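# Stack cartons into the flow lane by date order

## Task

Put all the cartons into the flow lane, ordered by their dates so that the oldest date sits at the front of the lane.

## Robot and tools

Robots: three identical i2rt Big YAM arms, named arm1, arm2 and arm3. Each has six revolute joints, a two-finger gripper and a camera on the wrist. The room cameras cam_a and cam_b are fixed and belong to no arm. The wrist cameras are arm1_cam_wrist, arm2_cam_wrist and arm3_cam_wrist. The hand reaches about 1.0 m from the joint1 axis.

Frame: every pose is in one shared scene frame. Its origin is on the floor and +z points up. Units are metres, and orientation is a quaternion written w, x, y, z. The feet (base_link) are at: arm1 (-1.399, -0.834, 0.768) with quat (0.518, 0.002, 0.002, -0.855); arm2 (-0.549, -0.349, 0.753) with quat (0.266, -0.006, 0.004, 0.964); arm3 (0.555, 0.297, 0.850) with quat (0.406, 0.001, 0.000, -0.914). Each foot faces its own +x. The table tops under the arms are at z=0.720. The "hand" point lies between the finger pads, about 1 cm short of the tips. The fingers extend along the hand's +z axis and open along its y axis. The printed hand pose can be wrong by a centimetre or more, and more so at long reach.

move: one action for any subset of the arms. The keys are arm1, arm2, arm3 and cameras. Each arm gets its own object. An arm that is left out gets no new command but may keep pushing toward an earlier target. Inside an arm's object:
- joints: absolute targets keyed by name. joint1_rad runs -2.879 to 2.879 and turns the arm about its foot, counter-clockwise from above when positive. joint2_rad runs 0 to 3.141 for the shoulder. joint3_rad runs 0 to 3.019 for the elbow, where larger values open it. joint4_rad runs -1.692 to 1.57 and pitches the hand, fingers up when positive. joint5_rad runs -1.57 to 1.57 and swings the hand to the arm's right when positive. joint6_rad runs -2.094 to 2.094 and rolls the hand, clockwise seen from behind when positive. These values are radians. gripper_m is the absolute fingertip gap in metres, 0 to 0.093.
- target: an absolute hand pose in the scene frame as 7 numbers [x, y, z, qw, qx, qy, qz], in the same form the "hand" line prints. The hand moves along a straight line to it, starting from the current hand_target. When target is used, joints may hold only gripper_m.
- speed: the top speed of that path in m/s, from 0.002 to 0.5, default 0.25. Turning is capped at twice that figure in rad/s. Without target, speed is refused.
All motions in one call begin together. All hand paths in one call finish together, so the slowest one sets the pace. A path lasts 0.5 to 10 s, and one action lasts at most 15 s. Paths do not steer around objects or other arms. The controller keeps each step within 100 mm and 20 degrees of the measured hand, so hands lag, can wander, and can overshoot the speed, mostly when the arm is nearly straight. cameras is a list of camera names or "all". Leaving it out also gives all; [] gives none. An unknown key or camera makes the call invalid. A value out of range gets the call refused, and later motion calls in the same reply are then skipped.

wait: seconds from 0 to 10, plus an optional cameras list. It commands nothing and returns the full state and images.
zoom_image: camera plus region [x0, y0, x1, y1] in image pixels, with the origin at the top-left. The region can be at most 504x504. Images are 896x504. The camera must have been in the latest images.
read_manual: section "licences" only. It returns licence text.
finished_scene: scene is the current scene's number. It ends the scene for good, so the goal must hold without the robots.

Results: a state for each robot, plus images listed in order on the "pictures" line. The "move" line gives each moved arm as done or with its worst status. joint_status and hand_status give how each motion ended:
- off_target: the joint stopped short and may still be pushing.
- time_out: the joint is still pushing toward a nearby held target.
- not_followed: a safety check blocked it.
"joint command not followed" or "pose unreachable" means the self- and inter-arm collision check blocked the command. on_its_own lists uncommanded behaviour, and its "held at" value is a target, not a reading. Arms under "as last shown" were not commanded, and their status reads "not commanded". Joint velocities are in rad/s, with the gripper in m/s. "within noise" means the arm is still. Joint torques are listed in joint order. Positive means toward a larger angle. Torques 3 and 4 wrap at ±28 N m. hand_target is the pose at the targets the drive currently holds.

Gripper: on a hard object at full force, gripper_m reads up to 0.005 below the object's width, and on some grippers up to 0.002 above it. Closed on nothing, it reads 0.000 to 0.003. For a firm grip, command about 0.005 below the width at first contact. To release, command well above the reading. The force is roughly 50 to 64 N per pad.

Cautions: an arm keeps pushing into whatever it touches. Sustained pushing, holding loads or a stretched-out arm heat the motors. A MOTOR HOT line warns at 85 °C. At 100 °C an OVER-TEMPERATURE FAULT drops that arm for 30 to 60 s or longer, after which its keys read limit_stop_at_motor_heat and need resending. To relieve a stalled joint, send it its current reading. Avoid any hard contact between arms, including one gripper closing on another arm's fingers, since that can end the scene. The collision check may act too late and ignores fingers, gripper housings and wrist cameras. Never drop cartons, release them while moving, slam them, or knock anything off the work area or to the floor. A loose carton may occasionally get nudged by an outside push, so recheck with the cameras before finishing.

Each tool is called after ">>>" as name(argument=value, ...) on one line, values as JSON.

## Session

>>> move()

Scene clock: 0.00 s.
Joint torques (N m): no reading
Heat: arm1: hottest joint1_rad 39 °C; arm2: hottest joint2_rad 40 °C; arm3: hottest joint1_rad 35 °C.
Joint velocities: within noise
arm1.joint_positions: joint1_rad=+0.194 joint2_rad=+0.304 joint3_rad=+1.546 joint4_rad=-1.590 joint5_rad=-0.074 joint6_rad=+0.225 gripper_m=+0.09396
arm1.joint_status: not commanded
arm1.hand: x=-1.3980 y=-0.8742 z=+1.3539 quat_wxyz=(-0.413, -0.697, -0.432, +0.395) (m; scene frame)
arm1.hand_target: x=-1.3971 y=-0.8712 z=+1.3606 quat_wxyz=(-0.419, -0.692, -0.430, +0.401) (m; scene frame)
arm1.hand_status: not commanded
arm2.joint_positions: joint1_rad=+0.324 joint2_rad=+0.267 joint3_rad=+1.656 joint4_rad=-1.577 joint5_rad=-0.025 joint6_rad=+0.557 gripper_m=+0.09396
arm2.joint_status: not commanded
arm2.hand: x=-0.5408 y=-0.3488 z=+1.3788 quat_wxyz=(+0.121, +0.719, -0.287, -0.622) (m; scene frame)
arm2.hand_target: x=-0.5353 y=-0.3500 z=+1.3818 quat_wxyz=(+0.122, +0.714, -0.285, -0.628) (m; scene frame)
arm2.hand_status: not commanded
arm3.joint_positions: joint1_rad=+0.466 joint2_rad=+0.542 joint3_rad=+1.486 joint4_rad=-1.413 joint5_rad=-0.179 joint6_rad=-0.503 gripper_m=+0.09396
arm3.joint_status: not commanded
arm3.hand: x=+0.5364 y=+0.1220 z=+1.4334 quat_wxyz=(-0.274, -0.490, -0.695, +0.450) (m; scene frame)
arm3.hand_target: x=+0.5374 y=+0.1259 z=+1.4420 quat_wxyz=(-0.277, -0.485, -0.691, +0.459) (m; scene frame)
arm3.hand_status: not commanded
pictures: arm1_cam_wrist, arm2_cam_wrist, arm3_cam_wrist, cam_a, cam_b

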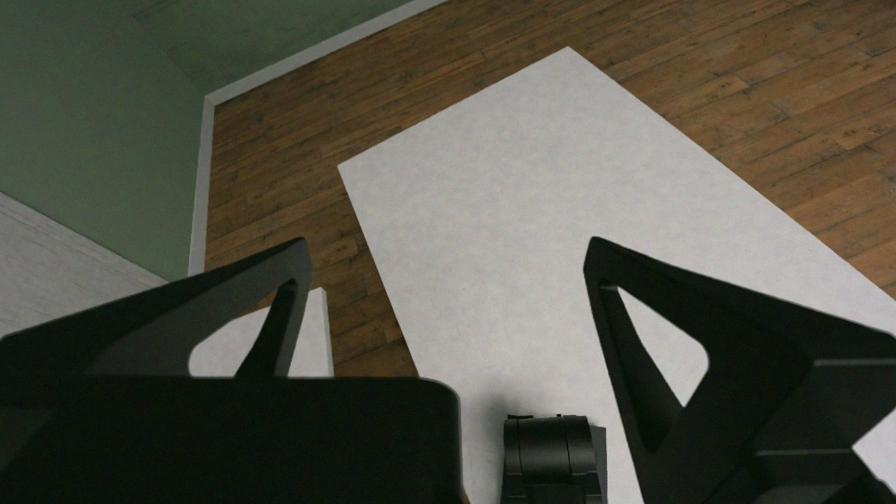

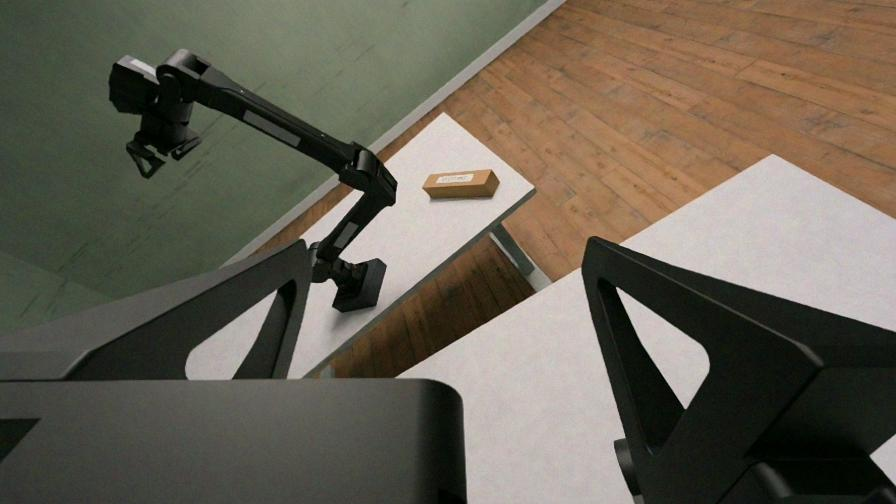

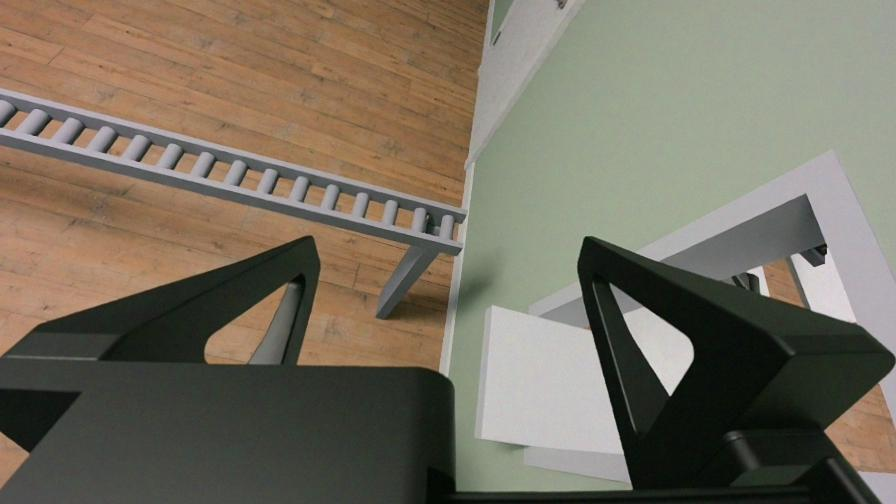

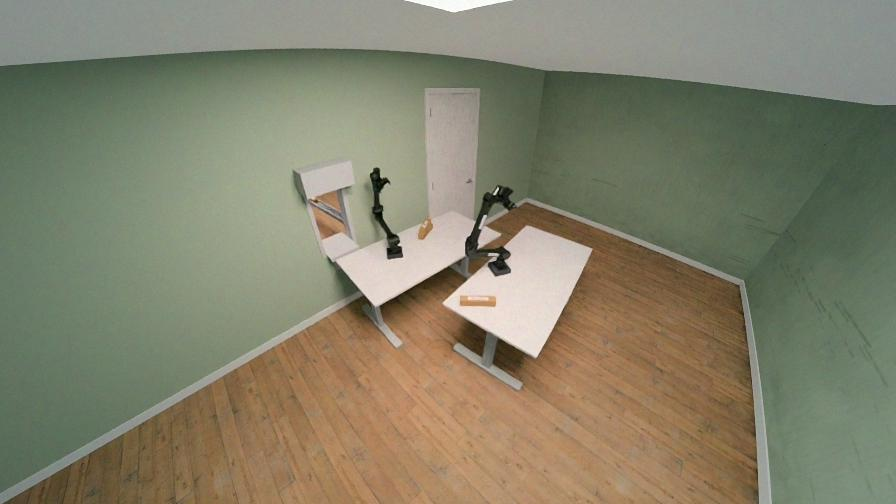

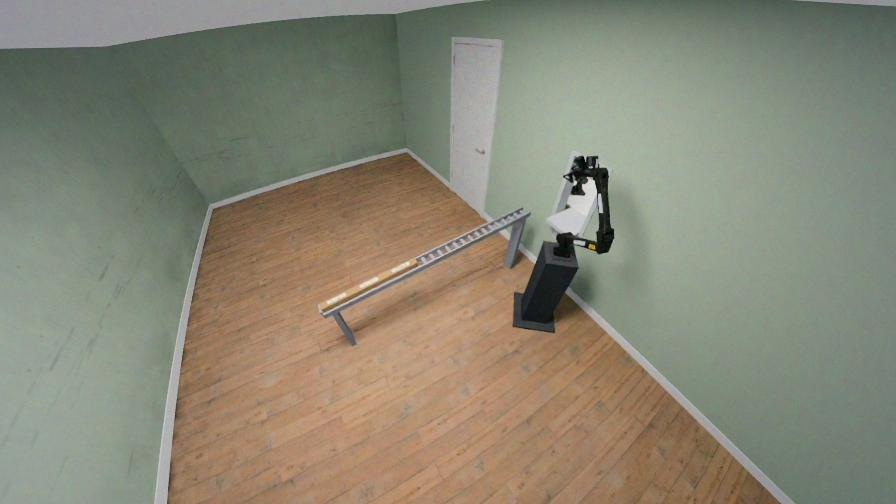

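>>> zoom_image(camera="cam_a", region=[280, 140, 620, 400])

>>> zoom_image(camera="cam_b", region=[300, 140, 640, 360])

Scaled by 1.482 from the camera's 896x504 image, which has a finer 1280x720 frame.

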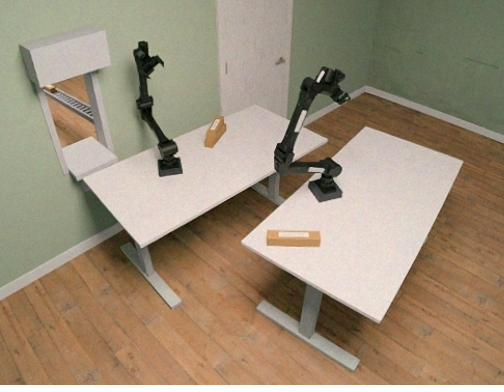

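Scaled by 1.482 from the camera's 896x504 image, which has a finer 1280x720 frame.

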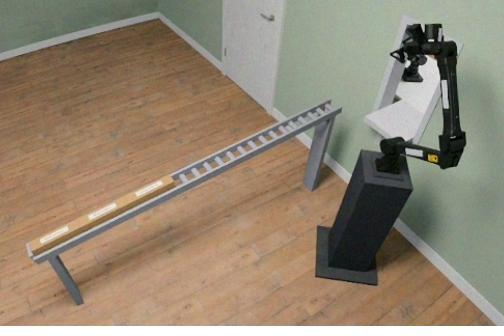

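>>> zoom_image(camera="arm2_cam_wrist", region=[400, 150, 540, 220])

>>> zoom_image(camera="cam_a", region=[280, 150, 380, 270])

>>> zoom_image(camera="cam_a", region=[400, 205, 540, 320])

>>> zoom_image(camera="cam_b", region=[310, 200, 540, 350])

Scaled by 3.600 from the camera's 896x504 image, which has a finer 1280x720 frame.

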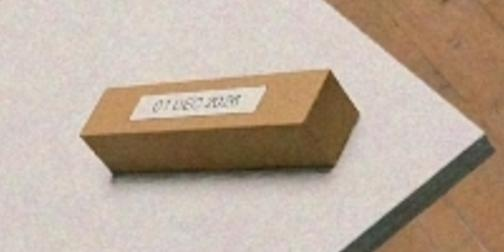

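Scaled by 4.200 from the camera's 896x504 image, which has a finer 1280x720 frame.

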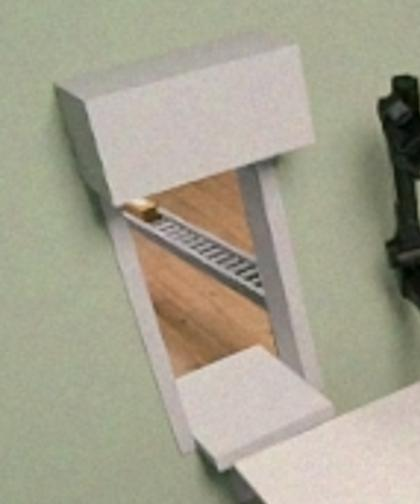

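Scaled by 3.600 from the camera's 896x504 image, which has a finer 1280x720 frame.

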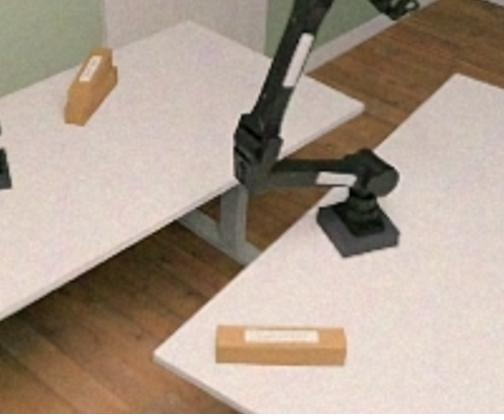

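Scaled by 2.191 from the camera's 896x504 image, which has a finer 1280x720 frame.

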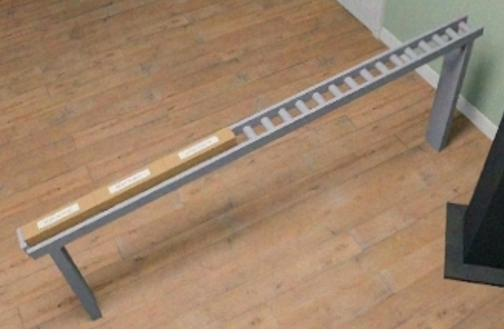

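>>> zoom_image(camera="cam_b", region=[315, 255, 425, 320])

>>> zoom_image(camera="cam_a", region=[455, 290, 505, 310])

>>> zoom_image(camera="cam_a", region=[410, 210, 440, 245])

>>> zoom_image(camera="arm2_cam_wrist", region=[425, 165, 505, 205])

Scaled by 4.582 from the camera's 896x504 image, which has a finer 1280x720 frame.

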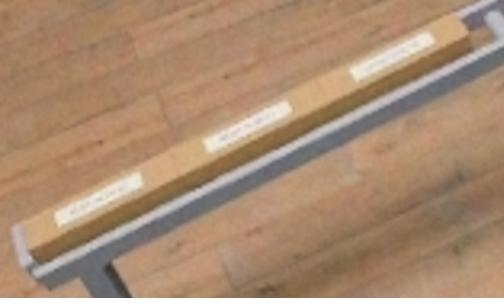

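Scaled by 10.080 from the camera's 896x504 image, which has a finer 1280x720 frame.

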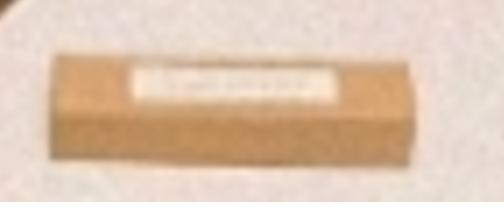

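Scaled by 14.400 from the camera's 896x504 image, which has a finer 1280x720 frame.

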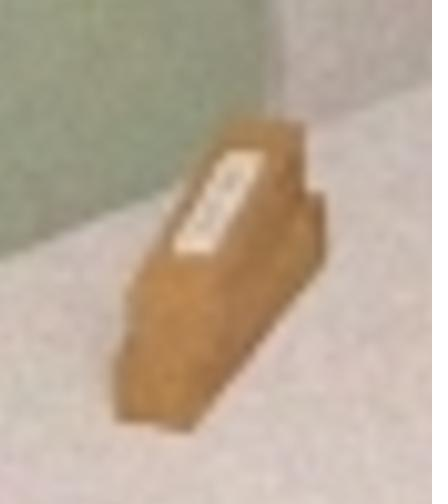

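Scaled by 6.300 from the camera's 896x504 image, which has a finer 1280x720 frame.

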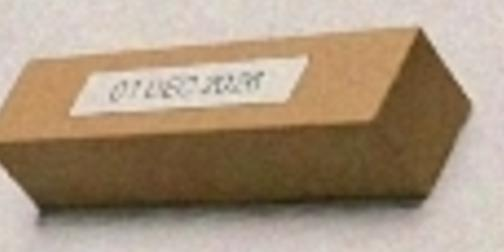

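>>> move(arm1={"joints": {"joint1_rad": -2.393, "joint2_rad": 1.929, "joint3_rad": 1.892, "joint4_rad": -1.534, "joint5_rad": 0.0, "joint6_rad": 0.0}}, arm2={"joints": {"joint1_rad": 2.228, "joint2_rad": 1.861, "joint3_rad": 1.831, "joint4_rad": -1.541, "joint5_rad": 0.0, "joint6_rad": 0.0}}, arm3={"joints": {"joint1_rad": 0.4, "joint2_rad": 0.9, "joint3_rad": 1.9, "joint4_rad": -1.6, "joint5_rad": 0.0, "joint6_rad": 0.0}})

Scene clock: 93.67 s.
Joint torques (N m): arm1=[-0.15 -21.42 11.1 -0.23 -0.01 -0.02] | arm2=[-0.67 -16.73 10.91 -0.03 0.04 -0.1] | arm3=[-0.62 -2.26 11.64 1.29 0.14 0.12]
Heat: arm1: hottest joint1_rad 39 °C; arm2: hottest joint2_rad 41 °C; arm3: hottest joint3_rad 36 °C.
move: arm1 done; arm2 done; arm3 done
Joint velocities: within noise
arm1.joint_positions: joint1_rad=-2.380 joint2_rad=+1.935 joint3_rad=+1.862 joint4_rad=-1.525 joint5_rad=+0.002 joint6_rad=+0.005 gripper_m=+0.09398
arm1.joint_status: all done
arm1.hand: x=-1.5629 y=-0.2633 z=+0.9567 quat_wxyz=(-0.004, -0.797, +0.603, -0.011) (m; scene frame)
arm1.hand_target: x=-1.5569 y=-0.2564 z=+0.9718 quat_wxyz=(+0.003, -0.795, +0.607, +0.001) (m; scene frame)
arm1.hand_status: not commanded
arm2.joint_positions: joint1_rad=+2.237 joint2_rad=+1.847 joint3_rad=+1.821 joint4_rad=-1.533 joint5_rad=-0.002 joint6_rad=+0.009 gripper_m=+0.09398
arm2.joint_status: all done
arm2.hand: x=-0.4785 y=-0.9172 z=+0.9811 quat_wxyz=(+0.013, +0.664, +0.747, -0.005) (m; scene frame)
arm2.hand_target: x=-0.4834 y=-0.9195 z=+0.9770 quat_wxyz=(+0.007, +0.664, +0.747, -0.001) (m; scene frame)
arm2.hand_status: not commanded
arm3.joint_positions: joint1_rad=+0.411 joint2_rad=+0.902 joint3_rad=+1.864 joint4_rad=-1.591 joint5_rad=-0.003 joint6_rad=-0.008 gripper_m=+0.09396
arm3.joint_status: all done
arm3.hand: x=+0.4714 y=+0.0530 z=+1.4883 quat_wxyz=(-0.265, -0.721, -0.524, +0.368) (m; scene frame)
arm3.hand_target: x=+0.4710 y=+0.0622 z=+1.5017 quat_wxyz=(-0.271, -0.721, -0.512, +0.379) (m; scene frame)
arm3.hand_status: not commanded
pictures: arm1_cam_wrist, arm2_cam_wrist, arm3_cam_wrist, cam_a, cam_b
camera_calibration:
arm1_cam_wrist: T_world_to_cam=[[0.961202, 0.275182, -0.0191087, 1.59625], [0.222387, -0.732077, 0.6439, -0.463468], [0.163201, -0.623168, -0.764871, 0.946251], [0, 0, 0, 1]] pos_world=[-1.58568, -0.18888, 1.05269]
arm2_cam_wrist: T_world_to_cam=[[-0.992537, -0.121896, 0.00341168, -0.591963], [-0.10039, 0.832669, 0.544595, 0.189381], [-0.0692249, 0.540188, -0.838692, 1.4081], [0, 0, 0, 1]] pos_world=[-0.471058, -0.990491, 1.07985]
arm3_cam_wrist: T_world_to_cam=[[-0.948098, 0.317776, -0.0113545, 0.44793], [0.306513, 0.903829, -0.298569, 0.253786], [-0.0846154, -0.286553, -0.954321, 1.59838], [0, 0, 0, 1]] pos_world=[0.48214, 0.0863016, 1.60623]

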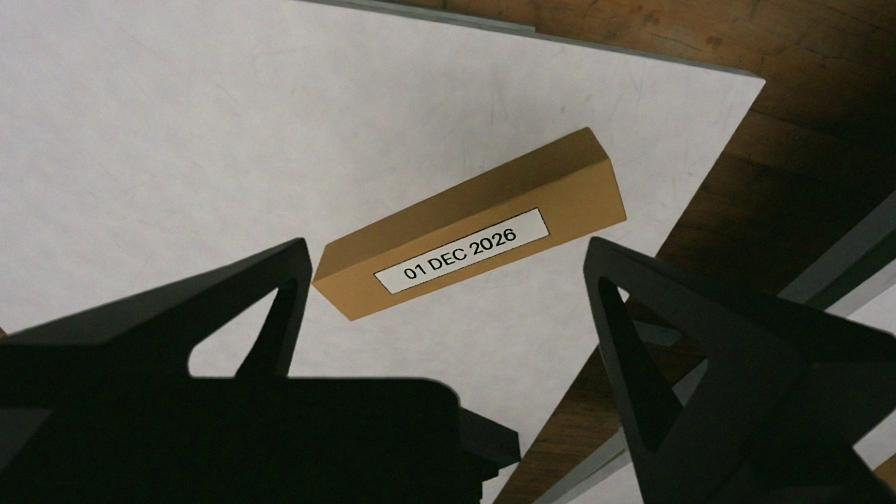

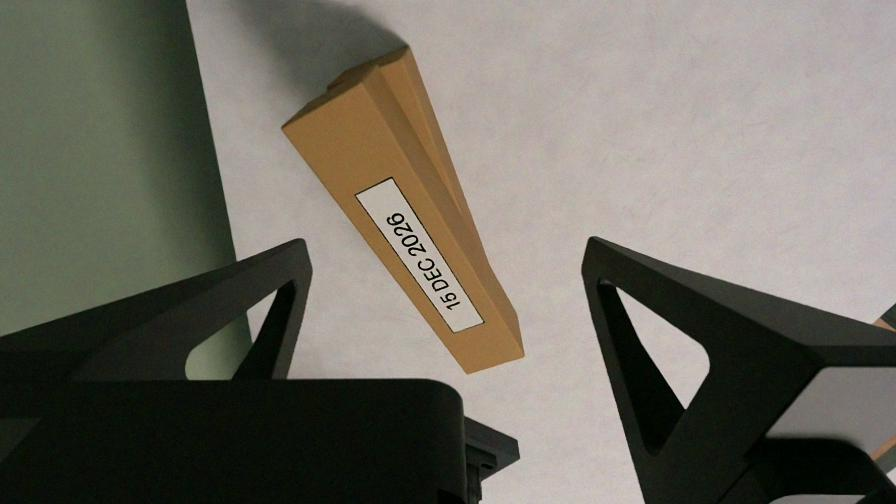

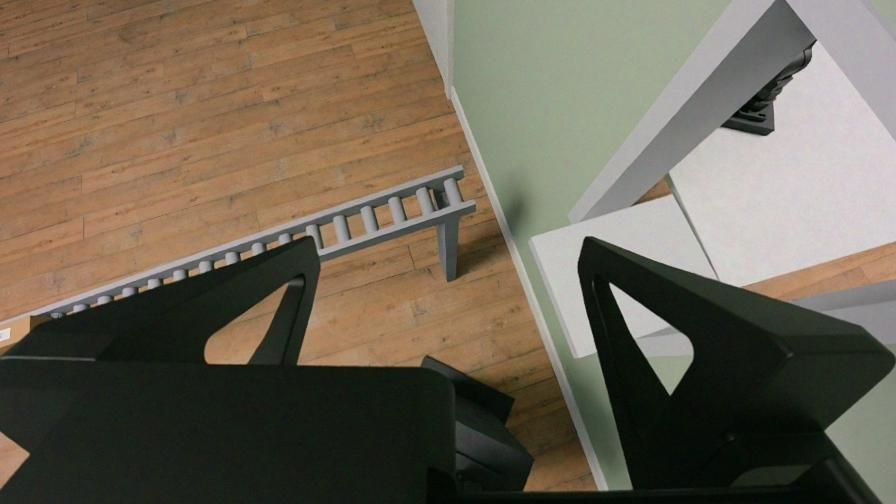

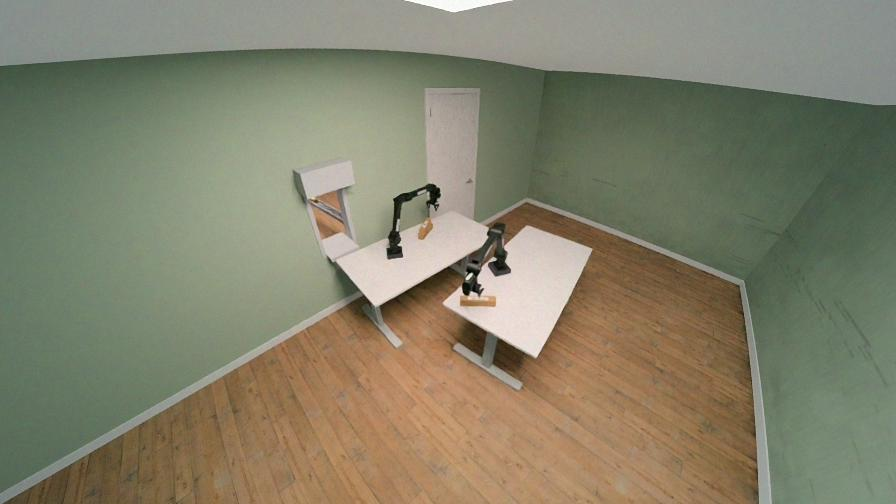

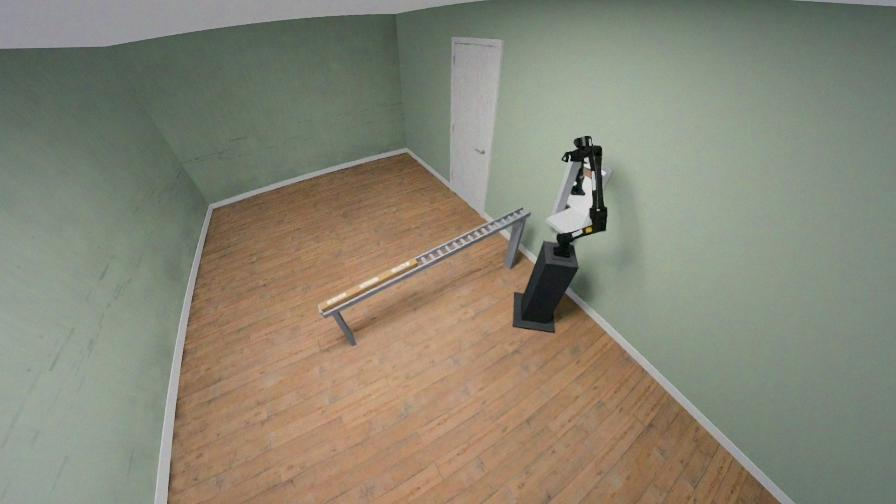

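>>> zoom_image(camera="arm3_cam_wrist", region=[240, 150, 500, 290])

>>> zoom_image(camera="arm3_cam_wrist", region=[0, 200, 330, 370])

>>> zoom_image(camera="arm3_cam_wrist", region=[500, 0, 896, 370])

>>> zoom_image(camera="arm2_cam_wrist", region=[260, 20, 560, 390])

Scaled by 1.938 from the camera's 896x504 image, which has a finer 1280x720 frame.

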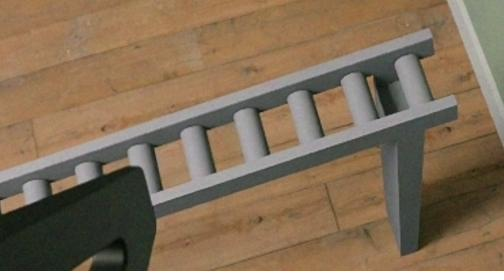

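Scaled by 1.527 from the camera's 896x504 image, which has a finer 1280x720 frame.

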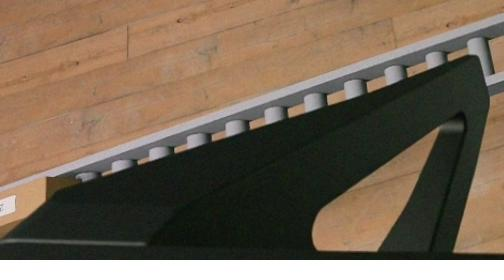

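Scaled by 1.273 from the camera's 896x504 image, which has a finer 1280x720 frame.

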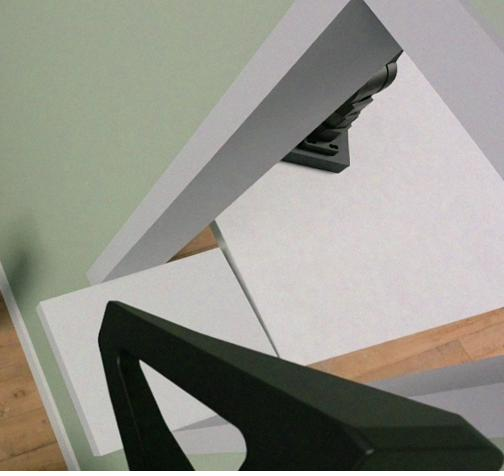

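Scaled by 1.362 from the camera's 896x504 image, which has a finer 1280x720 frame.

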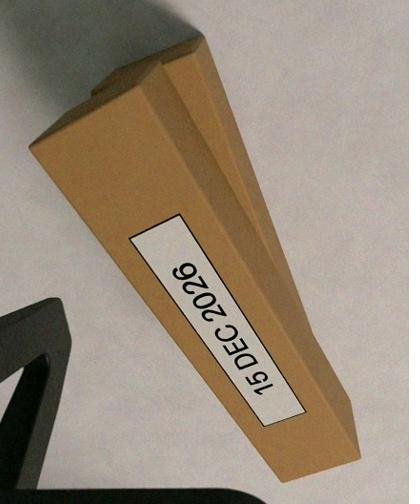

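>>> zoom_image(camera="arm1_cam_wrist", region=[290, 110, 650, 340])

Scaled by 1.400 from the camera's 896x504 image, which has a finer 1280x720 frame.

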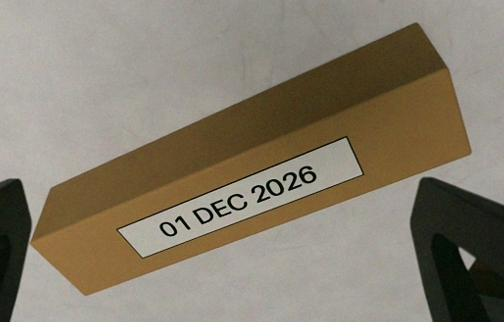

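>>> move(arm2={"joints": {"joint1_rad": -1.906, "joint2_rad": 0.534, "joint3_rad": 0.902, "joint4_rad": -0.892, "joint5_rad": 0.0, "joint6_rad": 0.0}}, arm3={"joints": {"joint1_rad": 1.957, "joint2_rad": 1.62, "joint3_rad": 1.349, "joint4_rad": -0.166, "joint5_rad": 0.25, "joint6_rad": 0.0}}, cameras=["arm2_cam_wrist", "arm3_cam_wrist"])

Scene clock: 150.77 s.
Joint torques (N m): arm1=[-0.26 -21.54 11.1 -0.23 0 -0.02] | arm2=[-0.67 1.14 9.78 2.44 -0.09 -0.1] | arm3=[0.73 -19.14 14.41 2.26 0.19 0.12]
Heat: arm1: hottest joint3_rad 44 °C; arm2: hottest joint2_rad 43 °C; arm3: hottest joint3_rad 40 °C.
move: arm2 done; arm3 done
Joint velocities: within noise
arm1: as last shown
arm2.joint_positions: joint1_rad=-1.897 joint2_rad=+0.540 joint3_rad=+0.918 joint4_rad=-0.903 joint5_rad=+0.001 joint6_rad=+0.008 gripper_m=+0.09402
arm2.joint_status: all done
arm2.hand: x=-0.3237 y=-0.1506 z=+1.1540 quat_wxyz=(-0.470, +0.299, -0.813, -0.168) (m; scene frame)
arm2.hand_target: x=-0.3220 y=-0.1525 z=+1.1490 quat_wxyz=(-0.472, +0.299, -0.813, -0.164) (m; scene frame)
arm2.hand_status: not commanded
arm3.joint_positions: joint1_rad=+1.951 joint2_rad=+1.606 joint3_rad=+1.325 joint4_rad=-0.181 joint5_rad=+0.248 joint6_rad=-0.005 gripper_m=+0.09398
arm3.joint_status: all done
arm3.hand: x=+1.1820 y=+0.0194 z=+1.1448 quat_wxyz=(-0.496, -0.211, -0.819, +0.197) (m; scene frame)
arm3.hand_target: x=+1.1919 y=+0.0199 z=+1.1525 quat_wxyz=(-0.507, -0.211, -0.812, +0.196) (m; scene frame)
arm3.hand_status: not commanded
pictures: arm2_cam_wrist, arm3_cam_wrist
camera_calibration:
arm2_cam_wrist: T_world_to_cam=[[0.637351, -0.770339, 0.0190049, 0.0664214], [-0.690301, -0.581744, -0.430185, 0.193264], [0.342444, 0.26106, -0.902541, 1.3146], [0, 0, 0, 1]] pos_world=[-0.359101, -0.179593, 1.26836]
arm3_cam_wrist: T_world_to_cam=[[-0.545389, -0.832518, 0.0972897, 0.550316], [-0.76479, 0.446771, -0.464211, 1.42854], [0.342998, -0.327582, -0.880365, 0.731771], [0, 0, 0, 1]] pos_world=[1.14168, 0.0596305, 1.25383]

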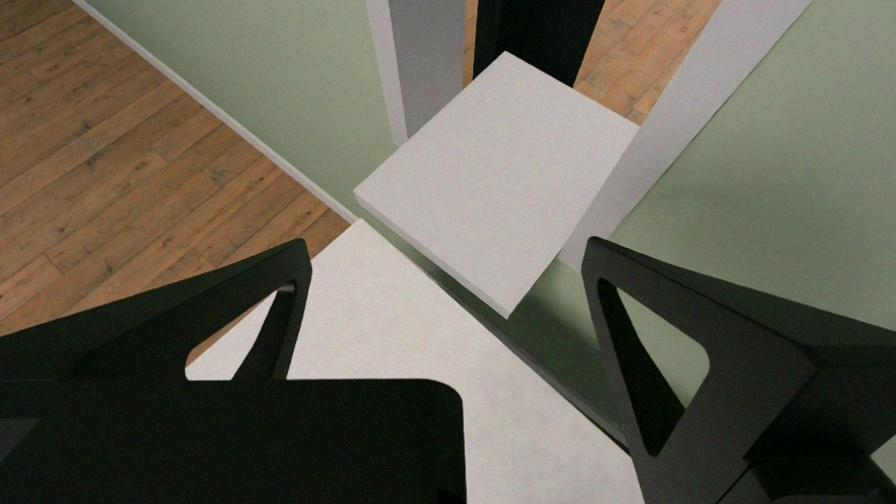

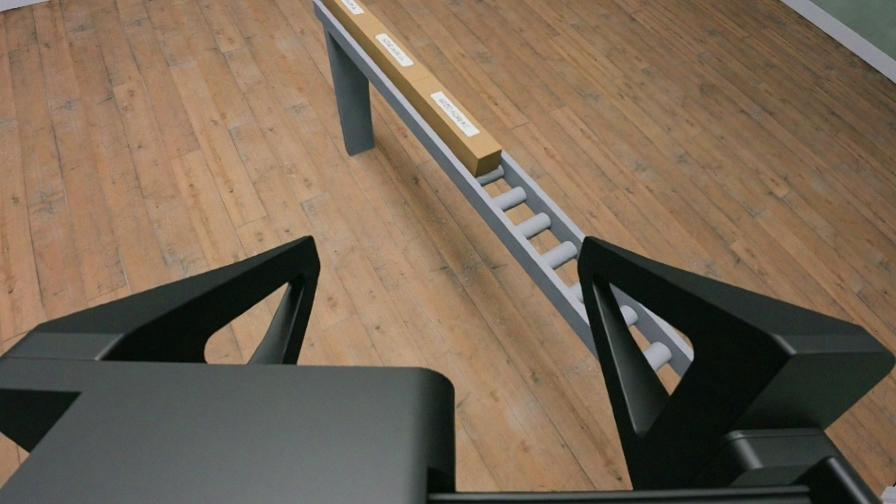

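>>> zoom_image(camera="arm3_cam_wrist", region=[310, 0, 520, 190])

>>> zoom_image(camera="arm3_cam_wrist", region=[365, 25, 485, 140])

>>> zoom_image(camera="arm2_cam_wrist", region=[330, 0, 670, 330])

Scaled by 2.400 from the camera's 896x504 image, which has a finer 1280x720 frame.

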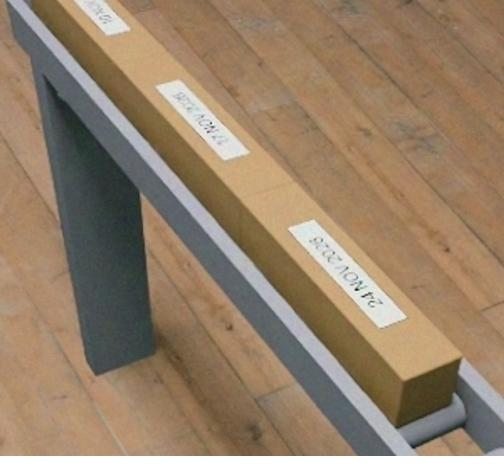

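Scaled by 4.200 from the camera's 896x504 image, which has a finer 1280x720 frame.

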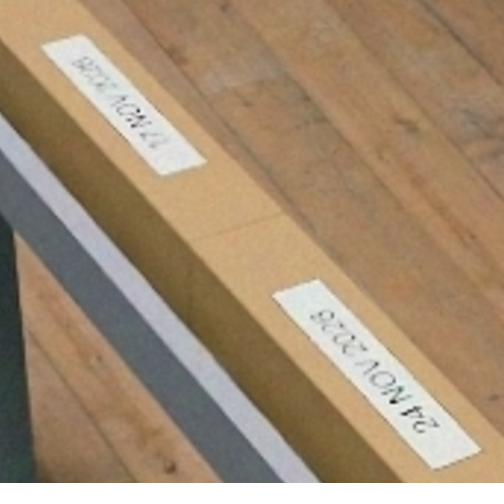

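Scaled by 1.482 from the camera's 896x504 image, which has a finer 1280x720 frame.

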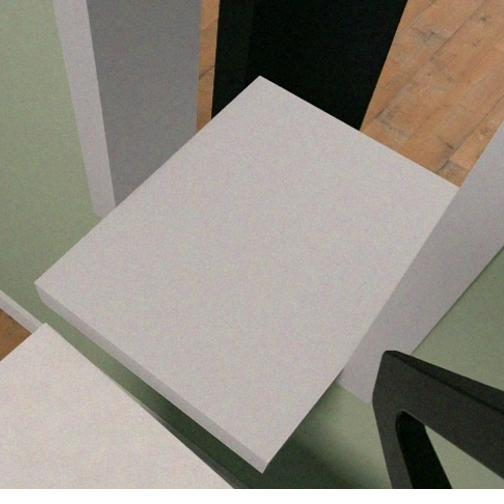

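>>> move(arm3={"joints": {"joint1_rad": 0.681, "joint2_rad": 2.105, "joint3_rad": 1.904, "joint4_rad": -1.370, "joint5_rad": 0.0, "joint6_rad": 1.517}}, arm2={"joints": {"joint1_rad": -1.906, "joint2_rad": 1.0, "joint3_rad": 1.2, "joint4_rad": -1.1, "joint5_rad": 0.0, "joint6_rad": 0.6}}, cameras=["arm2_cam_wrist", "arm3_cam_wrist", "cam_b"])

Scene clock: 190.50 s.
Joint torques (N m): arm1=[-0.26 -21.48 11.11 -0.21 -0.01 -0.02] | arm2=[-0.79 -4.89 15.66 1.03 -0.03 0.06] | arm3=[0.56 -28.4 14.24 -0.13 0.04 0.15]
Heat: arm1: hottest joint3_rad 45 °C; arm2: hottest joint3_rad 45 °C; arm3: hottest joint3_rad 42 °C.
move: arm2 done; arm3 done
Joint velocities: within noise
arm1: as last shown
arm2.joint_positions: joint1_rad=-1.897 joint2_rad=+1.001 joint3_rad=+1.142 joint4_rad=-1.091 joint5_rad=+0.001 joint6_rad=+0.589 gripper_m=+0.09402
arm2.joint_status: all done
arm2.hand: x=-0.2499 y=-0.0890 z=+1.0923 quat_wxyz=(-0.248, +0.057, -0.951, -0.178) (m; scene frame)
arm2.hand_target: x=-0.2438 y=-0.0877 z=+1.1220 quat_wxyz=(-0.267, +0.048, -0.943, -0.193) (m; scene frame)
arm2.hand_status: not commanded
arm3.joint_positions: joint1_rad=+0.678 joint2_rad=+2.114 joint3_rad=+1.863 joint4_rad=-1.361 joint5_rad=+0.002 joint6_rad=+1.509 gripper_m=+0.09404
arm3.joint_status: all done
arm3.hand: x=+0.5175 y=-0.3368 z=+0.9287 quat_wxyz=(+0.021, -1.000, -0.003, -0.001) (m; scene frame)
arm3.hand_target: x=+0.5194 y=-0.3490 z=+0.9496 quat_wxyz=(+0.000, -1.000, +0.000, -0.001) (m; scene frame)
arm3.hand_status: not commanded
pictures: arm2_cam_wrist, arm3_cam_wrist, cam_b
camera_calibration:
arm2_cam_wrist: T_world_to_cam=[[0.195461, -0.93475, -0.296713, 0.287877], [-0.97367, -0.221152, 0.0552979, -0.315436], [-0.117308, 0.278092, -0.953364, 1.15975], [0, 0, 0, 1]] pos_world=[-0.227351, -0.123183, 1.20852]
arm3_cam_wrist: T_world_to_cam=[[0.0102717, 0.999152, 0.039863, 0.295145], [0.801924, -0.0320452, 0.596566, -0.977935], [0.597337, 0.0258393, -0.801574, 0.567034], [0, 0, 0, 1]] pos_world=[0.442487, -0.340885, 1.02616]

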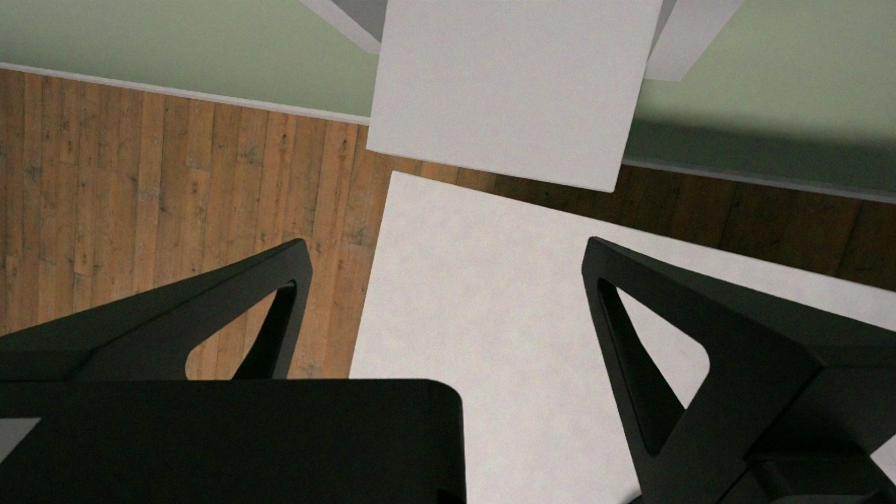

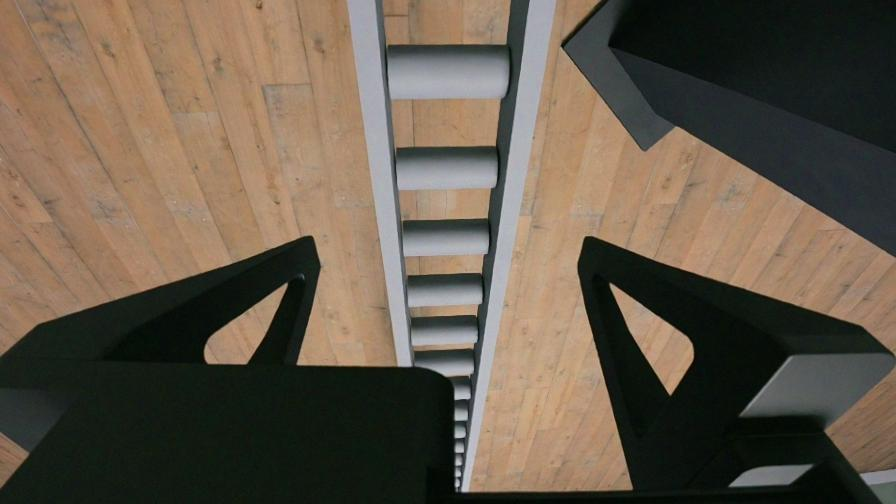

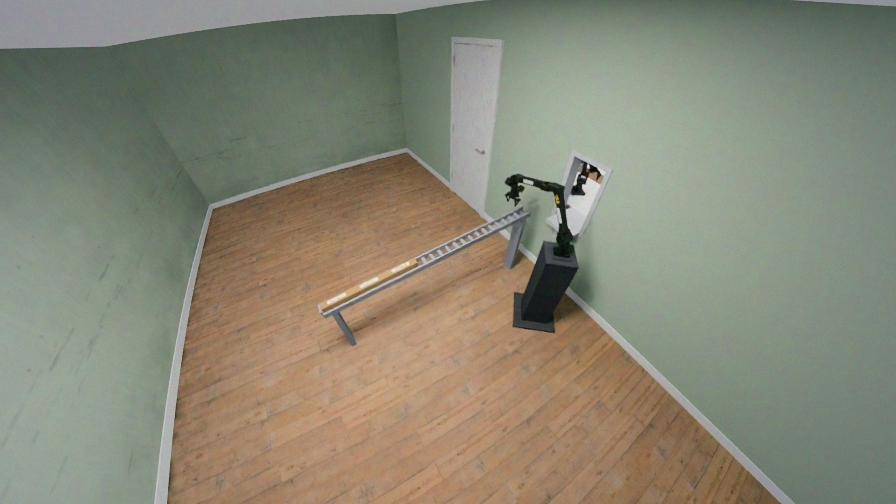

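>>> zoom_image(camera="arm3_cam_wrist", region=[330, 0, 580, 250])

>>> zoom_image(camera="arm3_cam_wrist", region=[380, 300, 580, 500])

>>> zoom_image(camera="cam_b", region=[400, 150, 620, 340])

Scaled by 2.016 from the camera's 896x504 image, which has a finer 1280x720 frame.

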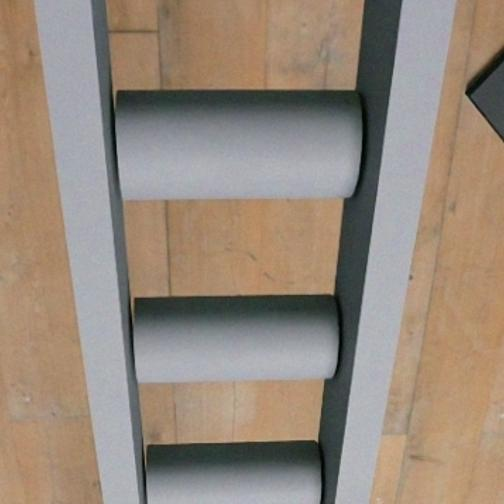

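Scaled by 2.520 from the camera's 896x504 image, which has a finer 1280x720 frame.

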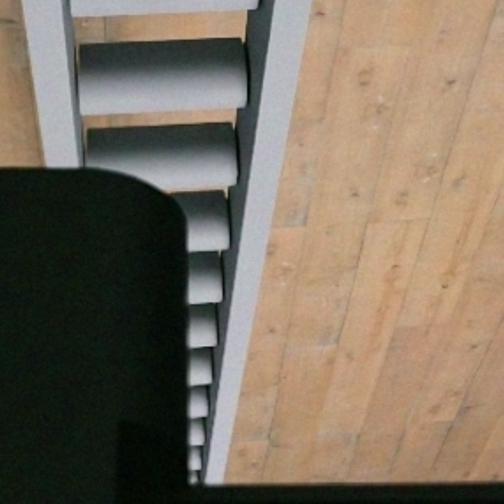

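Scaled by 2.291 from the camera's 896x504 image, which has a finer 1280x720 frame.

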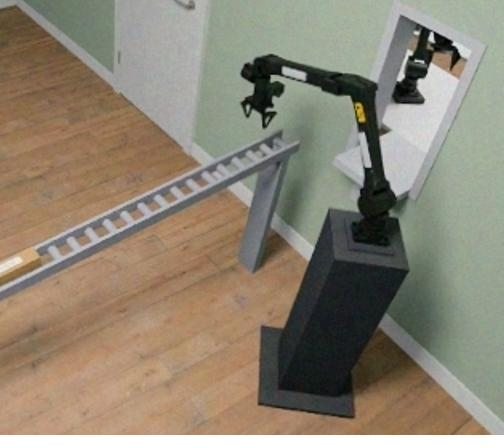

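>>> move(arm2={"joints": {"joint1_rad": -1.963, "joint2_rad": 1.885, "joint3_rad": 1.815, "joint4_rad": -1.501, "joint5_rad": 0.0, "joint6_rad": 0.64}}, cameras=["arm2_cam_wrist", "cam_b", "cam_a"])

Scene clock: 238.33 s.
Joint torques (N m): arm1=[-0.26 -21.54 11.12 -0.23 0 -0.02] | arm2=[-0.67 -17.96 14.13 -0.18 0 0.1] | arm3=[0.32 -28.34 14.27 -0.1 0.03 0.16]
Heat: arm1: hottest joint3_rad 46 °C; arm2: hottest joint3_rad 57 °C; arm3: hottest joint3_rad 42 °C.
move: arm2 done
Joint velocities: within noise
arm1: as last shown
arm2.joint_positions: joint1_rad=-1.956 joint2_rad=+1.883 joint3_rad=+1.761 joint4_rad=-1.493 joint5_rad=+0.001 joint6_rad=+0.629 gripper_m=+0.09402
arm2.joint_status: all done
arm2.hand: x=-0.0941 y=-0.0034 z=+0.9311 quat_wxyz=(+0.013, +0.009, -1.000, +0.019) (m; scene frame)
arm2.hand_target: x=-0.0811 y=+0.0014 z=+0.9503 quat_wxyz=(-0.005, +0.000, -1.000, +0.006) (m; scene frame)
arm2.hand_status: not commanded
arm3.joint_positions: joint1_rad=+0.678 joint2_rad=+2.114 joint3_rad=+1.863 joint4_rad=-1.362 joint5_rad=+0.002 joint6_rad=+1.509 gripper_m=+0.09404
arm3.joint_status: not commanded
arm3.hand: x=+0.5175 y=-0.3367 z=+0.9287 quat_wxyz=(+0.021, -1.000, -0.003, -0.001) (m; scene frame)
arm3.hand_target: x=+0.5195 y=-0.3490 z=+0.9496 quat_wxyz=(+0.000, -1.000, +0.000, -0.001) (m; scene frame)
arm3.hand_status: not commanded
pictures: arm2_cam_wrist, cam_a, cam_b
camera_calibration:
arm2_cam_wrist: T_world_to_cam=[[0.022619, -0.998415, 0.0515304, -0.0512682], [-0.810106, 0.0119002, 0.586162, -0.614], [-0.585846, -0.0550035, -0.808553, 0.820421], [0, 0, 0, 1]] pos_world=[-0.0156046, 0.00124587, 1.0259]

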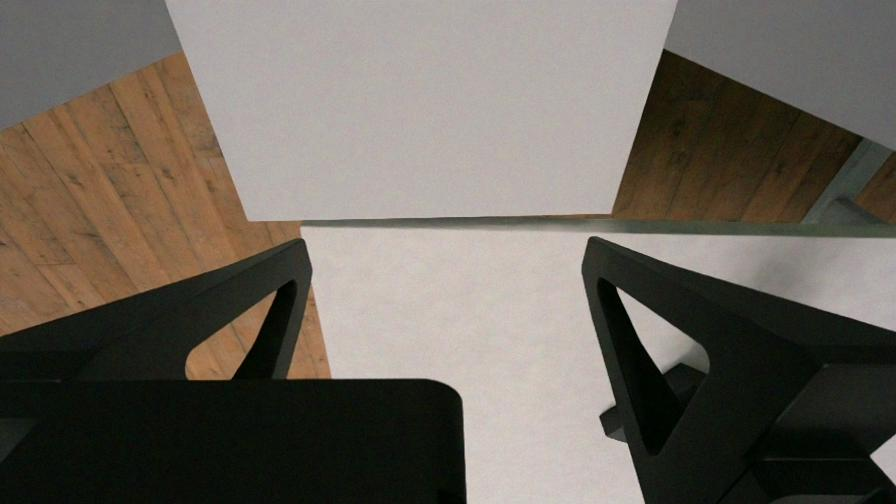

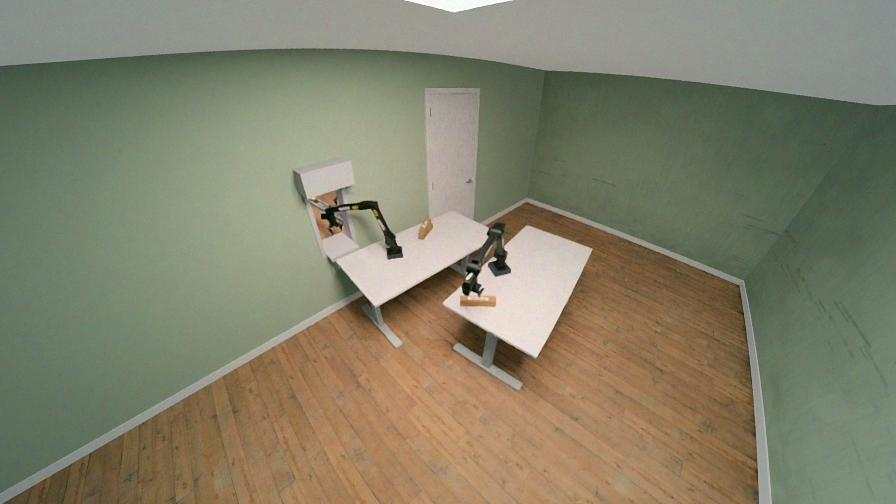

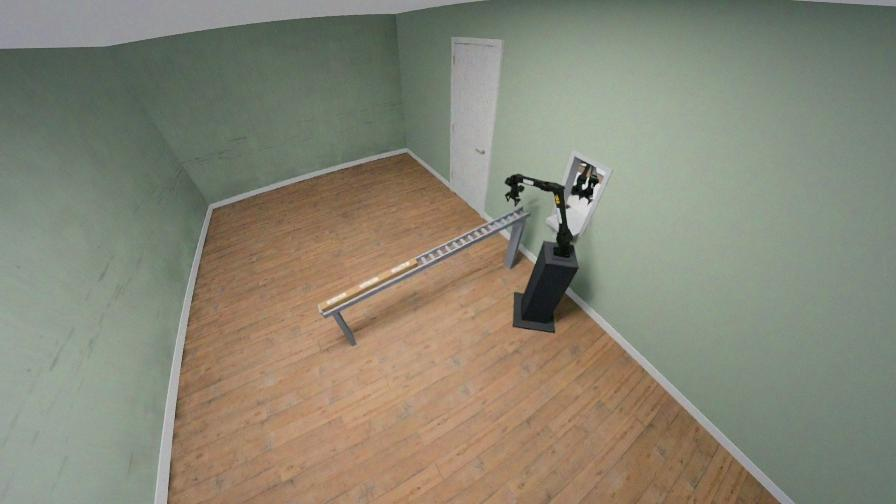

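>>> move(arm1={"target": [-1.5124, -0.4075, 0.925, 0, -0.3770, 0.9262, 0], "speed": 0.25}, cameras=["arm1_cam_wrist"])

Scene clock: 262.70 s.
Joint torques (N m): arm1=[-0.5 -15.33 8.46 0.49 0.24 0.17] | arm2=[-0.73 -17.79 14.13 -0.18 0.01 0.1] | arm3=[0.15 -28.22 14.26 -0.03 0.04 0.15]
Heat: arm1: hottest joint3_rad 46 °C; arm2: hottest joint3_rad 54 °C; arm3: hottest joint2_rad 42 °C.
move: arm1 off_target
Joint velocities: within noise
arm1.joint_positions: joint1_rad=-2.384 joint2_rad=+1.554 joint3_rad=+1.244 joint4_rad=-1.295 joint5_rad=-0.005 joint6_rad=+1.047 gripper_m=+0.09398
arm1.joint_status: not commanded
arm1.hand: x=-1.5189 y=-0.4126 z=+0.9178 quat_wxyz=(-0.003, -0.389, +0.921, -0.014) (m; scene frame)
arm1.hand_target: x=-1.5124 y=-0.4078 z=+0.9250 quat_wxyz=(+0.000, -0.377, +0.926, +0.000) (m; scene frame)
arm1.hand_status: off_target (0.011 m and 2.2 deg from the pose sent, 0.156 m and 61.5 deg at the start)
arm2, arm3: as last shown
pictures: arm1_cam_wrist
camera_calibration:
arm1_cam_wrist: T_world_to_cam=[[0.719474, -0.694519, -0.000747509, 0.81019], [-0.533754, -0.55362, 0.639227, -1.62809], [-0.444369, -0.459508, -0.769018, -0.0351816], [0, 0, 0, 1]] pos_world=[-1.46754, -0.354815, 1.01427]

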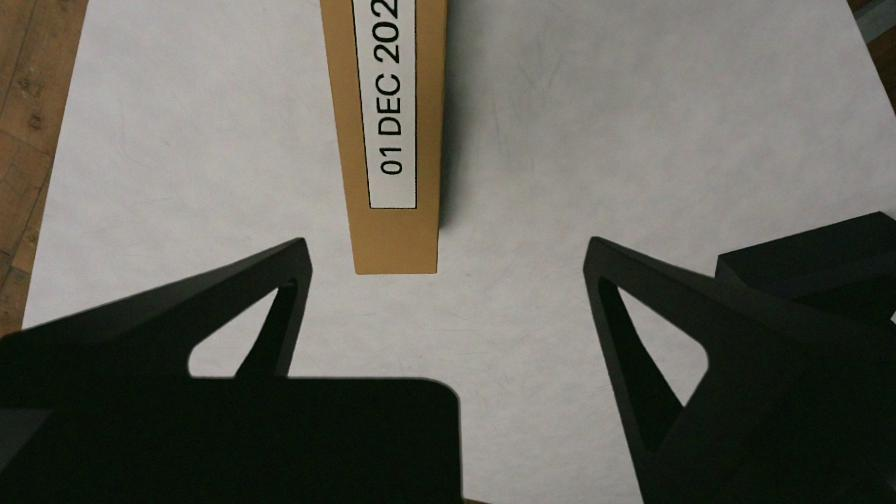

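>>> move(arm1={"target": [-1.5392, -0.3798, 0.89, 0, -0.3551, 0.9348, 0], "speed": 0.25}, cameras=["arm1_cam_wrist"])

Scene clock: 276.87 s.
Joint torques (N m): arm1=[2.02 -15.5 11.1 0.39 0.2 0.11] | arm2=[-0.73 -17.73 14.15 -0.2 0 0.09] | arm3=[0.5 -28.34 14.22 -0.16 0.04 0.16]
Heat: arm1: hottest joint3_rad 45 °C; arm2: hottest joint3_rad 53 °C; arm3: hottest joint3_rad 43 °C.
move: arm1 off_target
Joint velocities: within noise
arm1.joint_positions: joint1_rad=-2.379 joint2_rad=+1.652 joint3_rad=+1.244 joint4_rad=-1.221 joint5_rad=-0.005 joint6_rad=+1.134 gripper_m=+0.09398
arm1.joint_status: not commanded
arm1.hand: x=-1.5262 y=-0.3961 z=+0.8751 quat_wxyz=(-0.003, -0.351, +0.936, -0.027) (m; scene frame)
arm1.hand_target: x=-1.5391 y=-0.3808 z=+0.8904 quat_wxyz=(+0.000, -0.355, +0.935, +0.000) (m; scene frame)
arm1.hand_status: off_target (0.026 m and 3.1 deg from the pose sent, 0.048 m and 4.5 deg at the start)
arm2, arm3: as last shown
pictures: arm1_cam_wrist
camera_calibration:
arm1_cam_wrist: T_world_to_cam=[[0.660911, -0.750111, 0.023029, 0.694721], [-0.582804, -0.493684, 0.645458, -1.65202], [-0.472796, -0.440012, -0.763449, -0.104213], [0, 0, 0, 1]] pos_world=[-1.47122, -0.340312, 0.970748]

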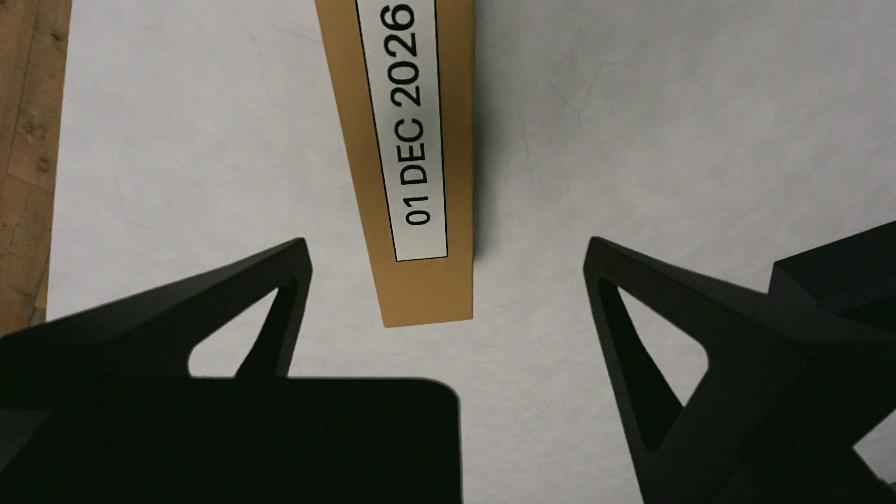

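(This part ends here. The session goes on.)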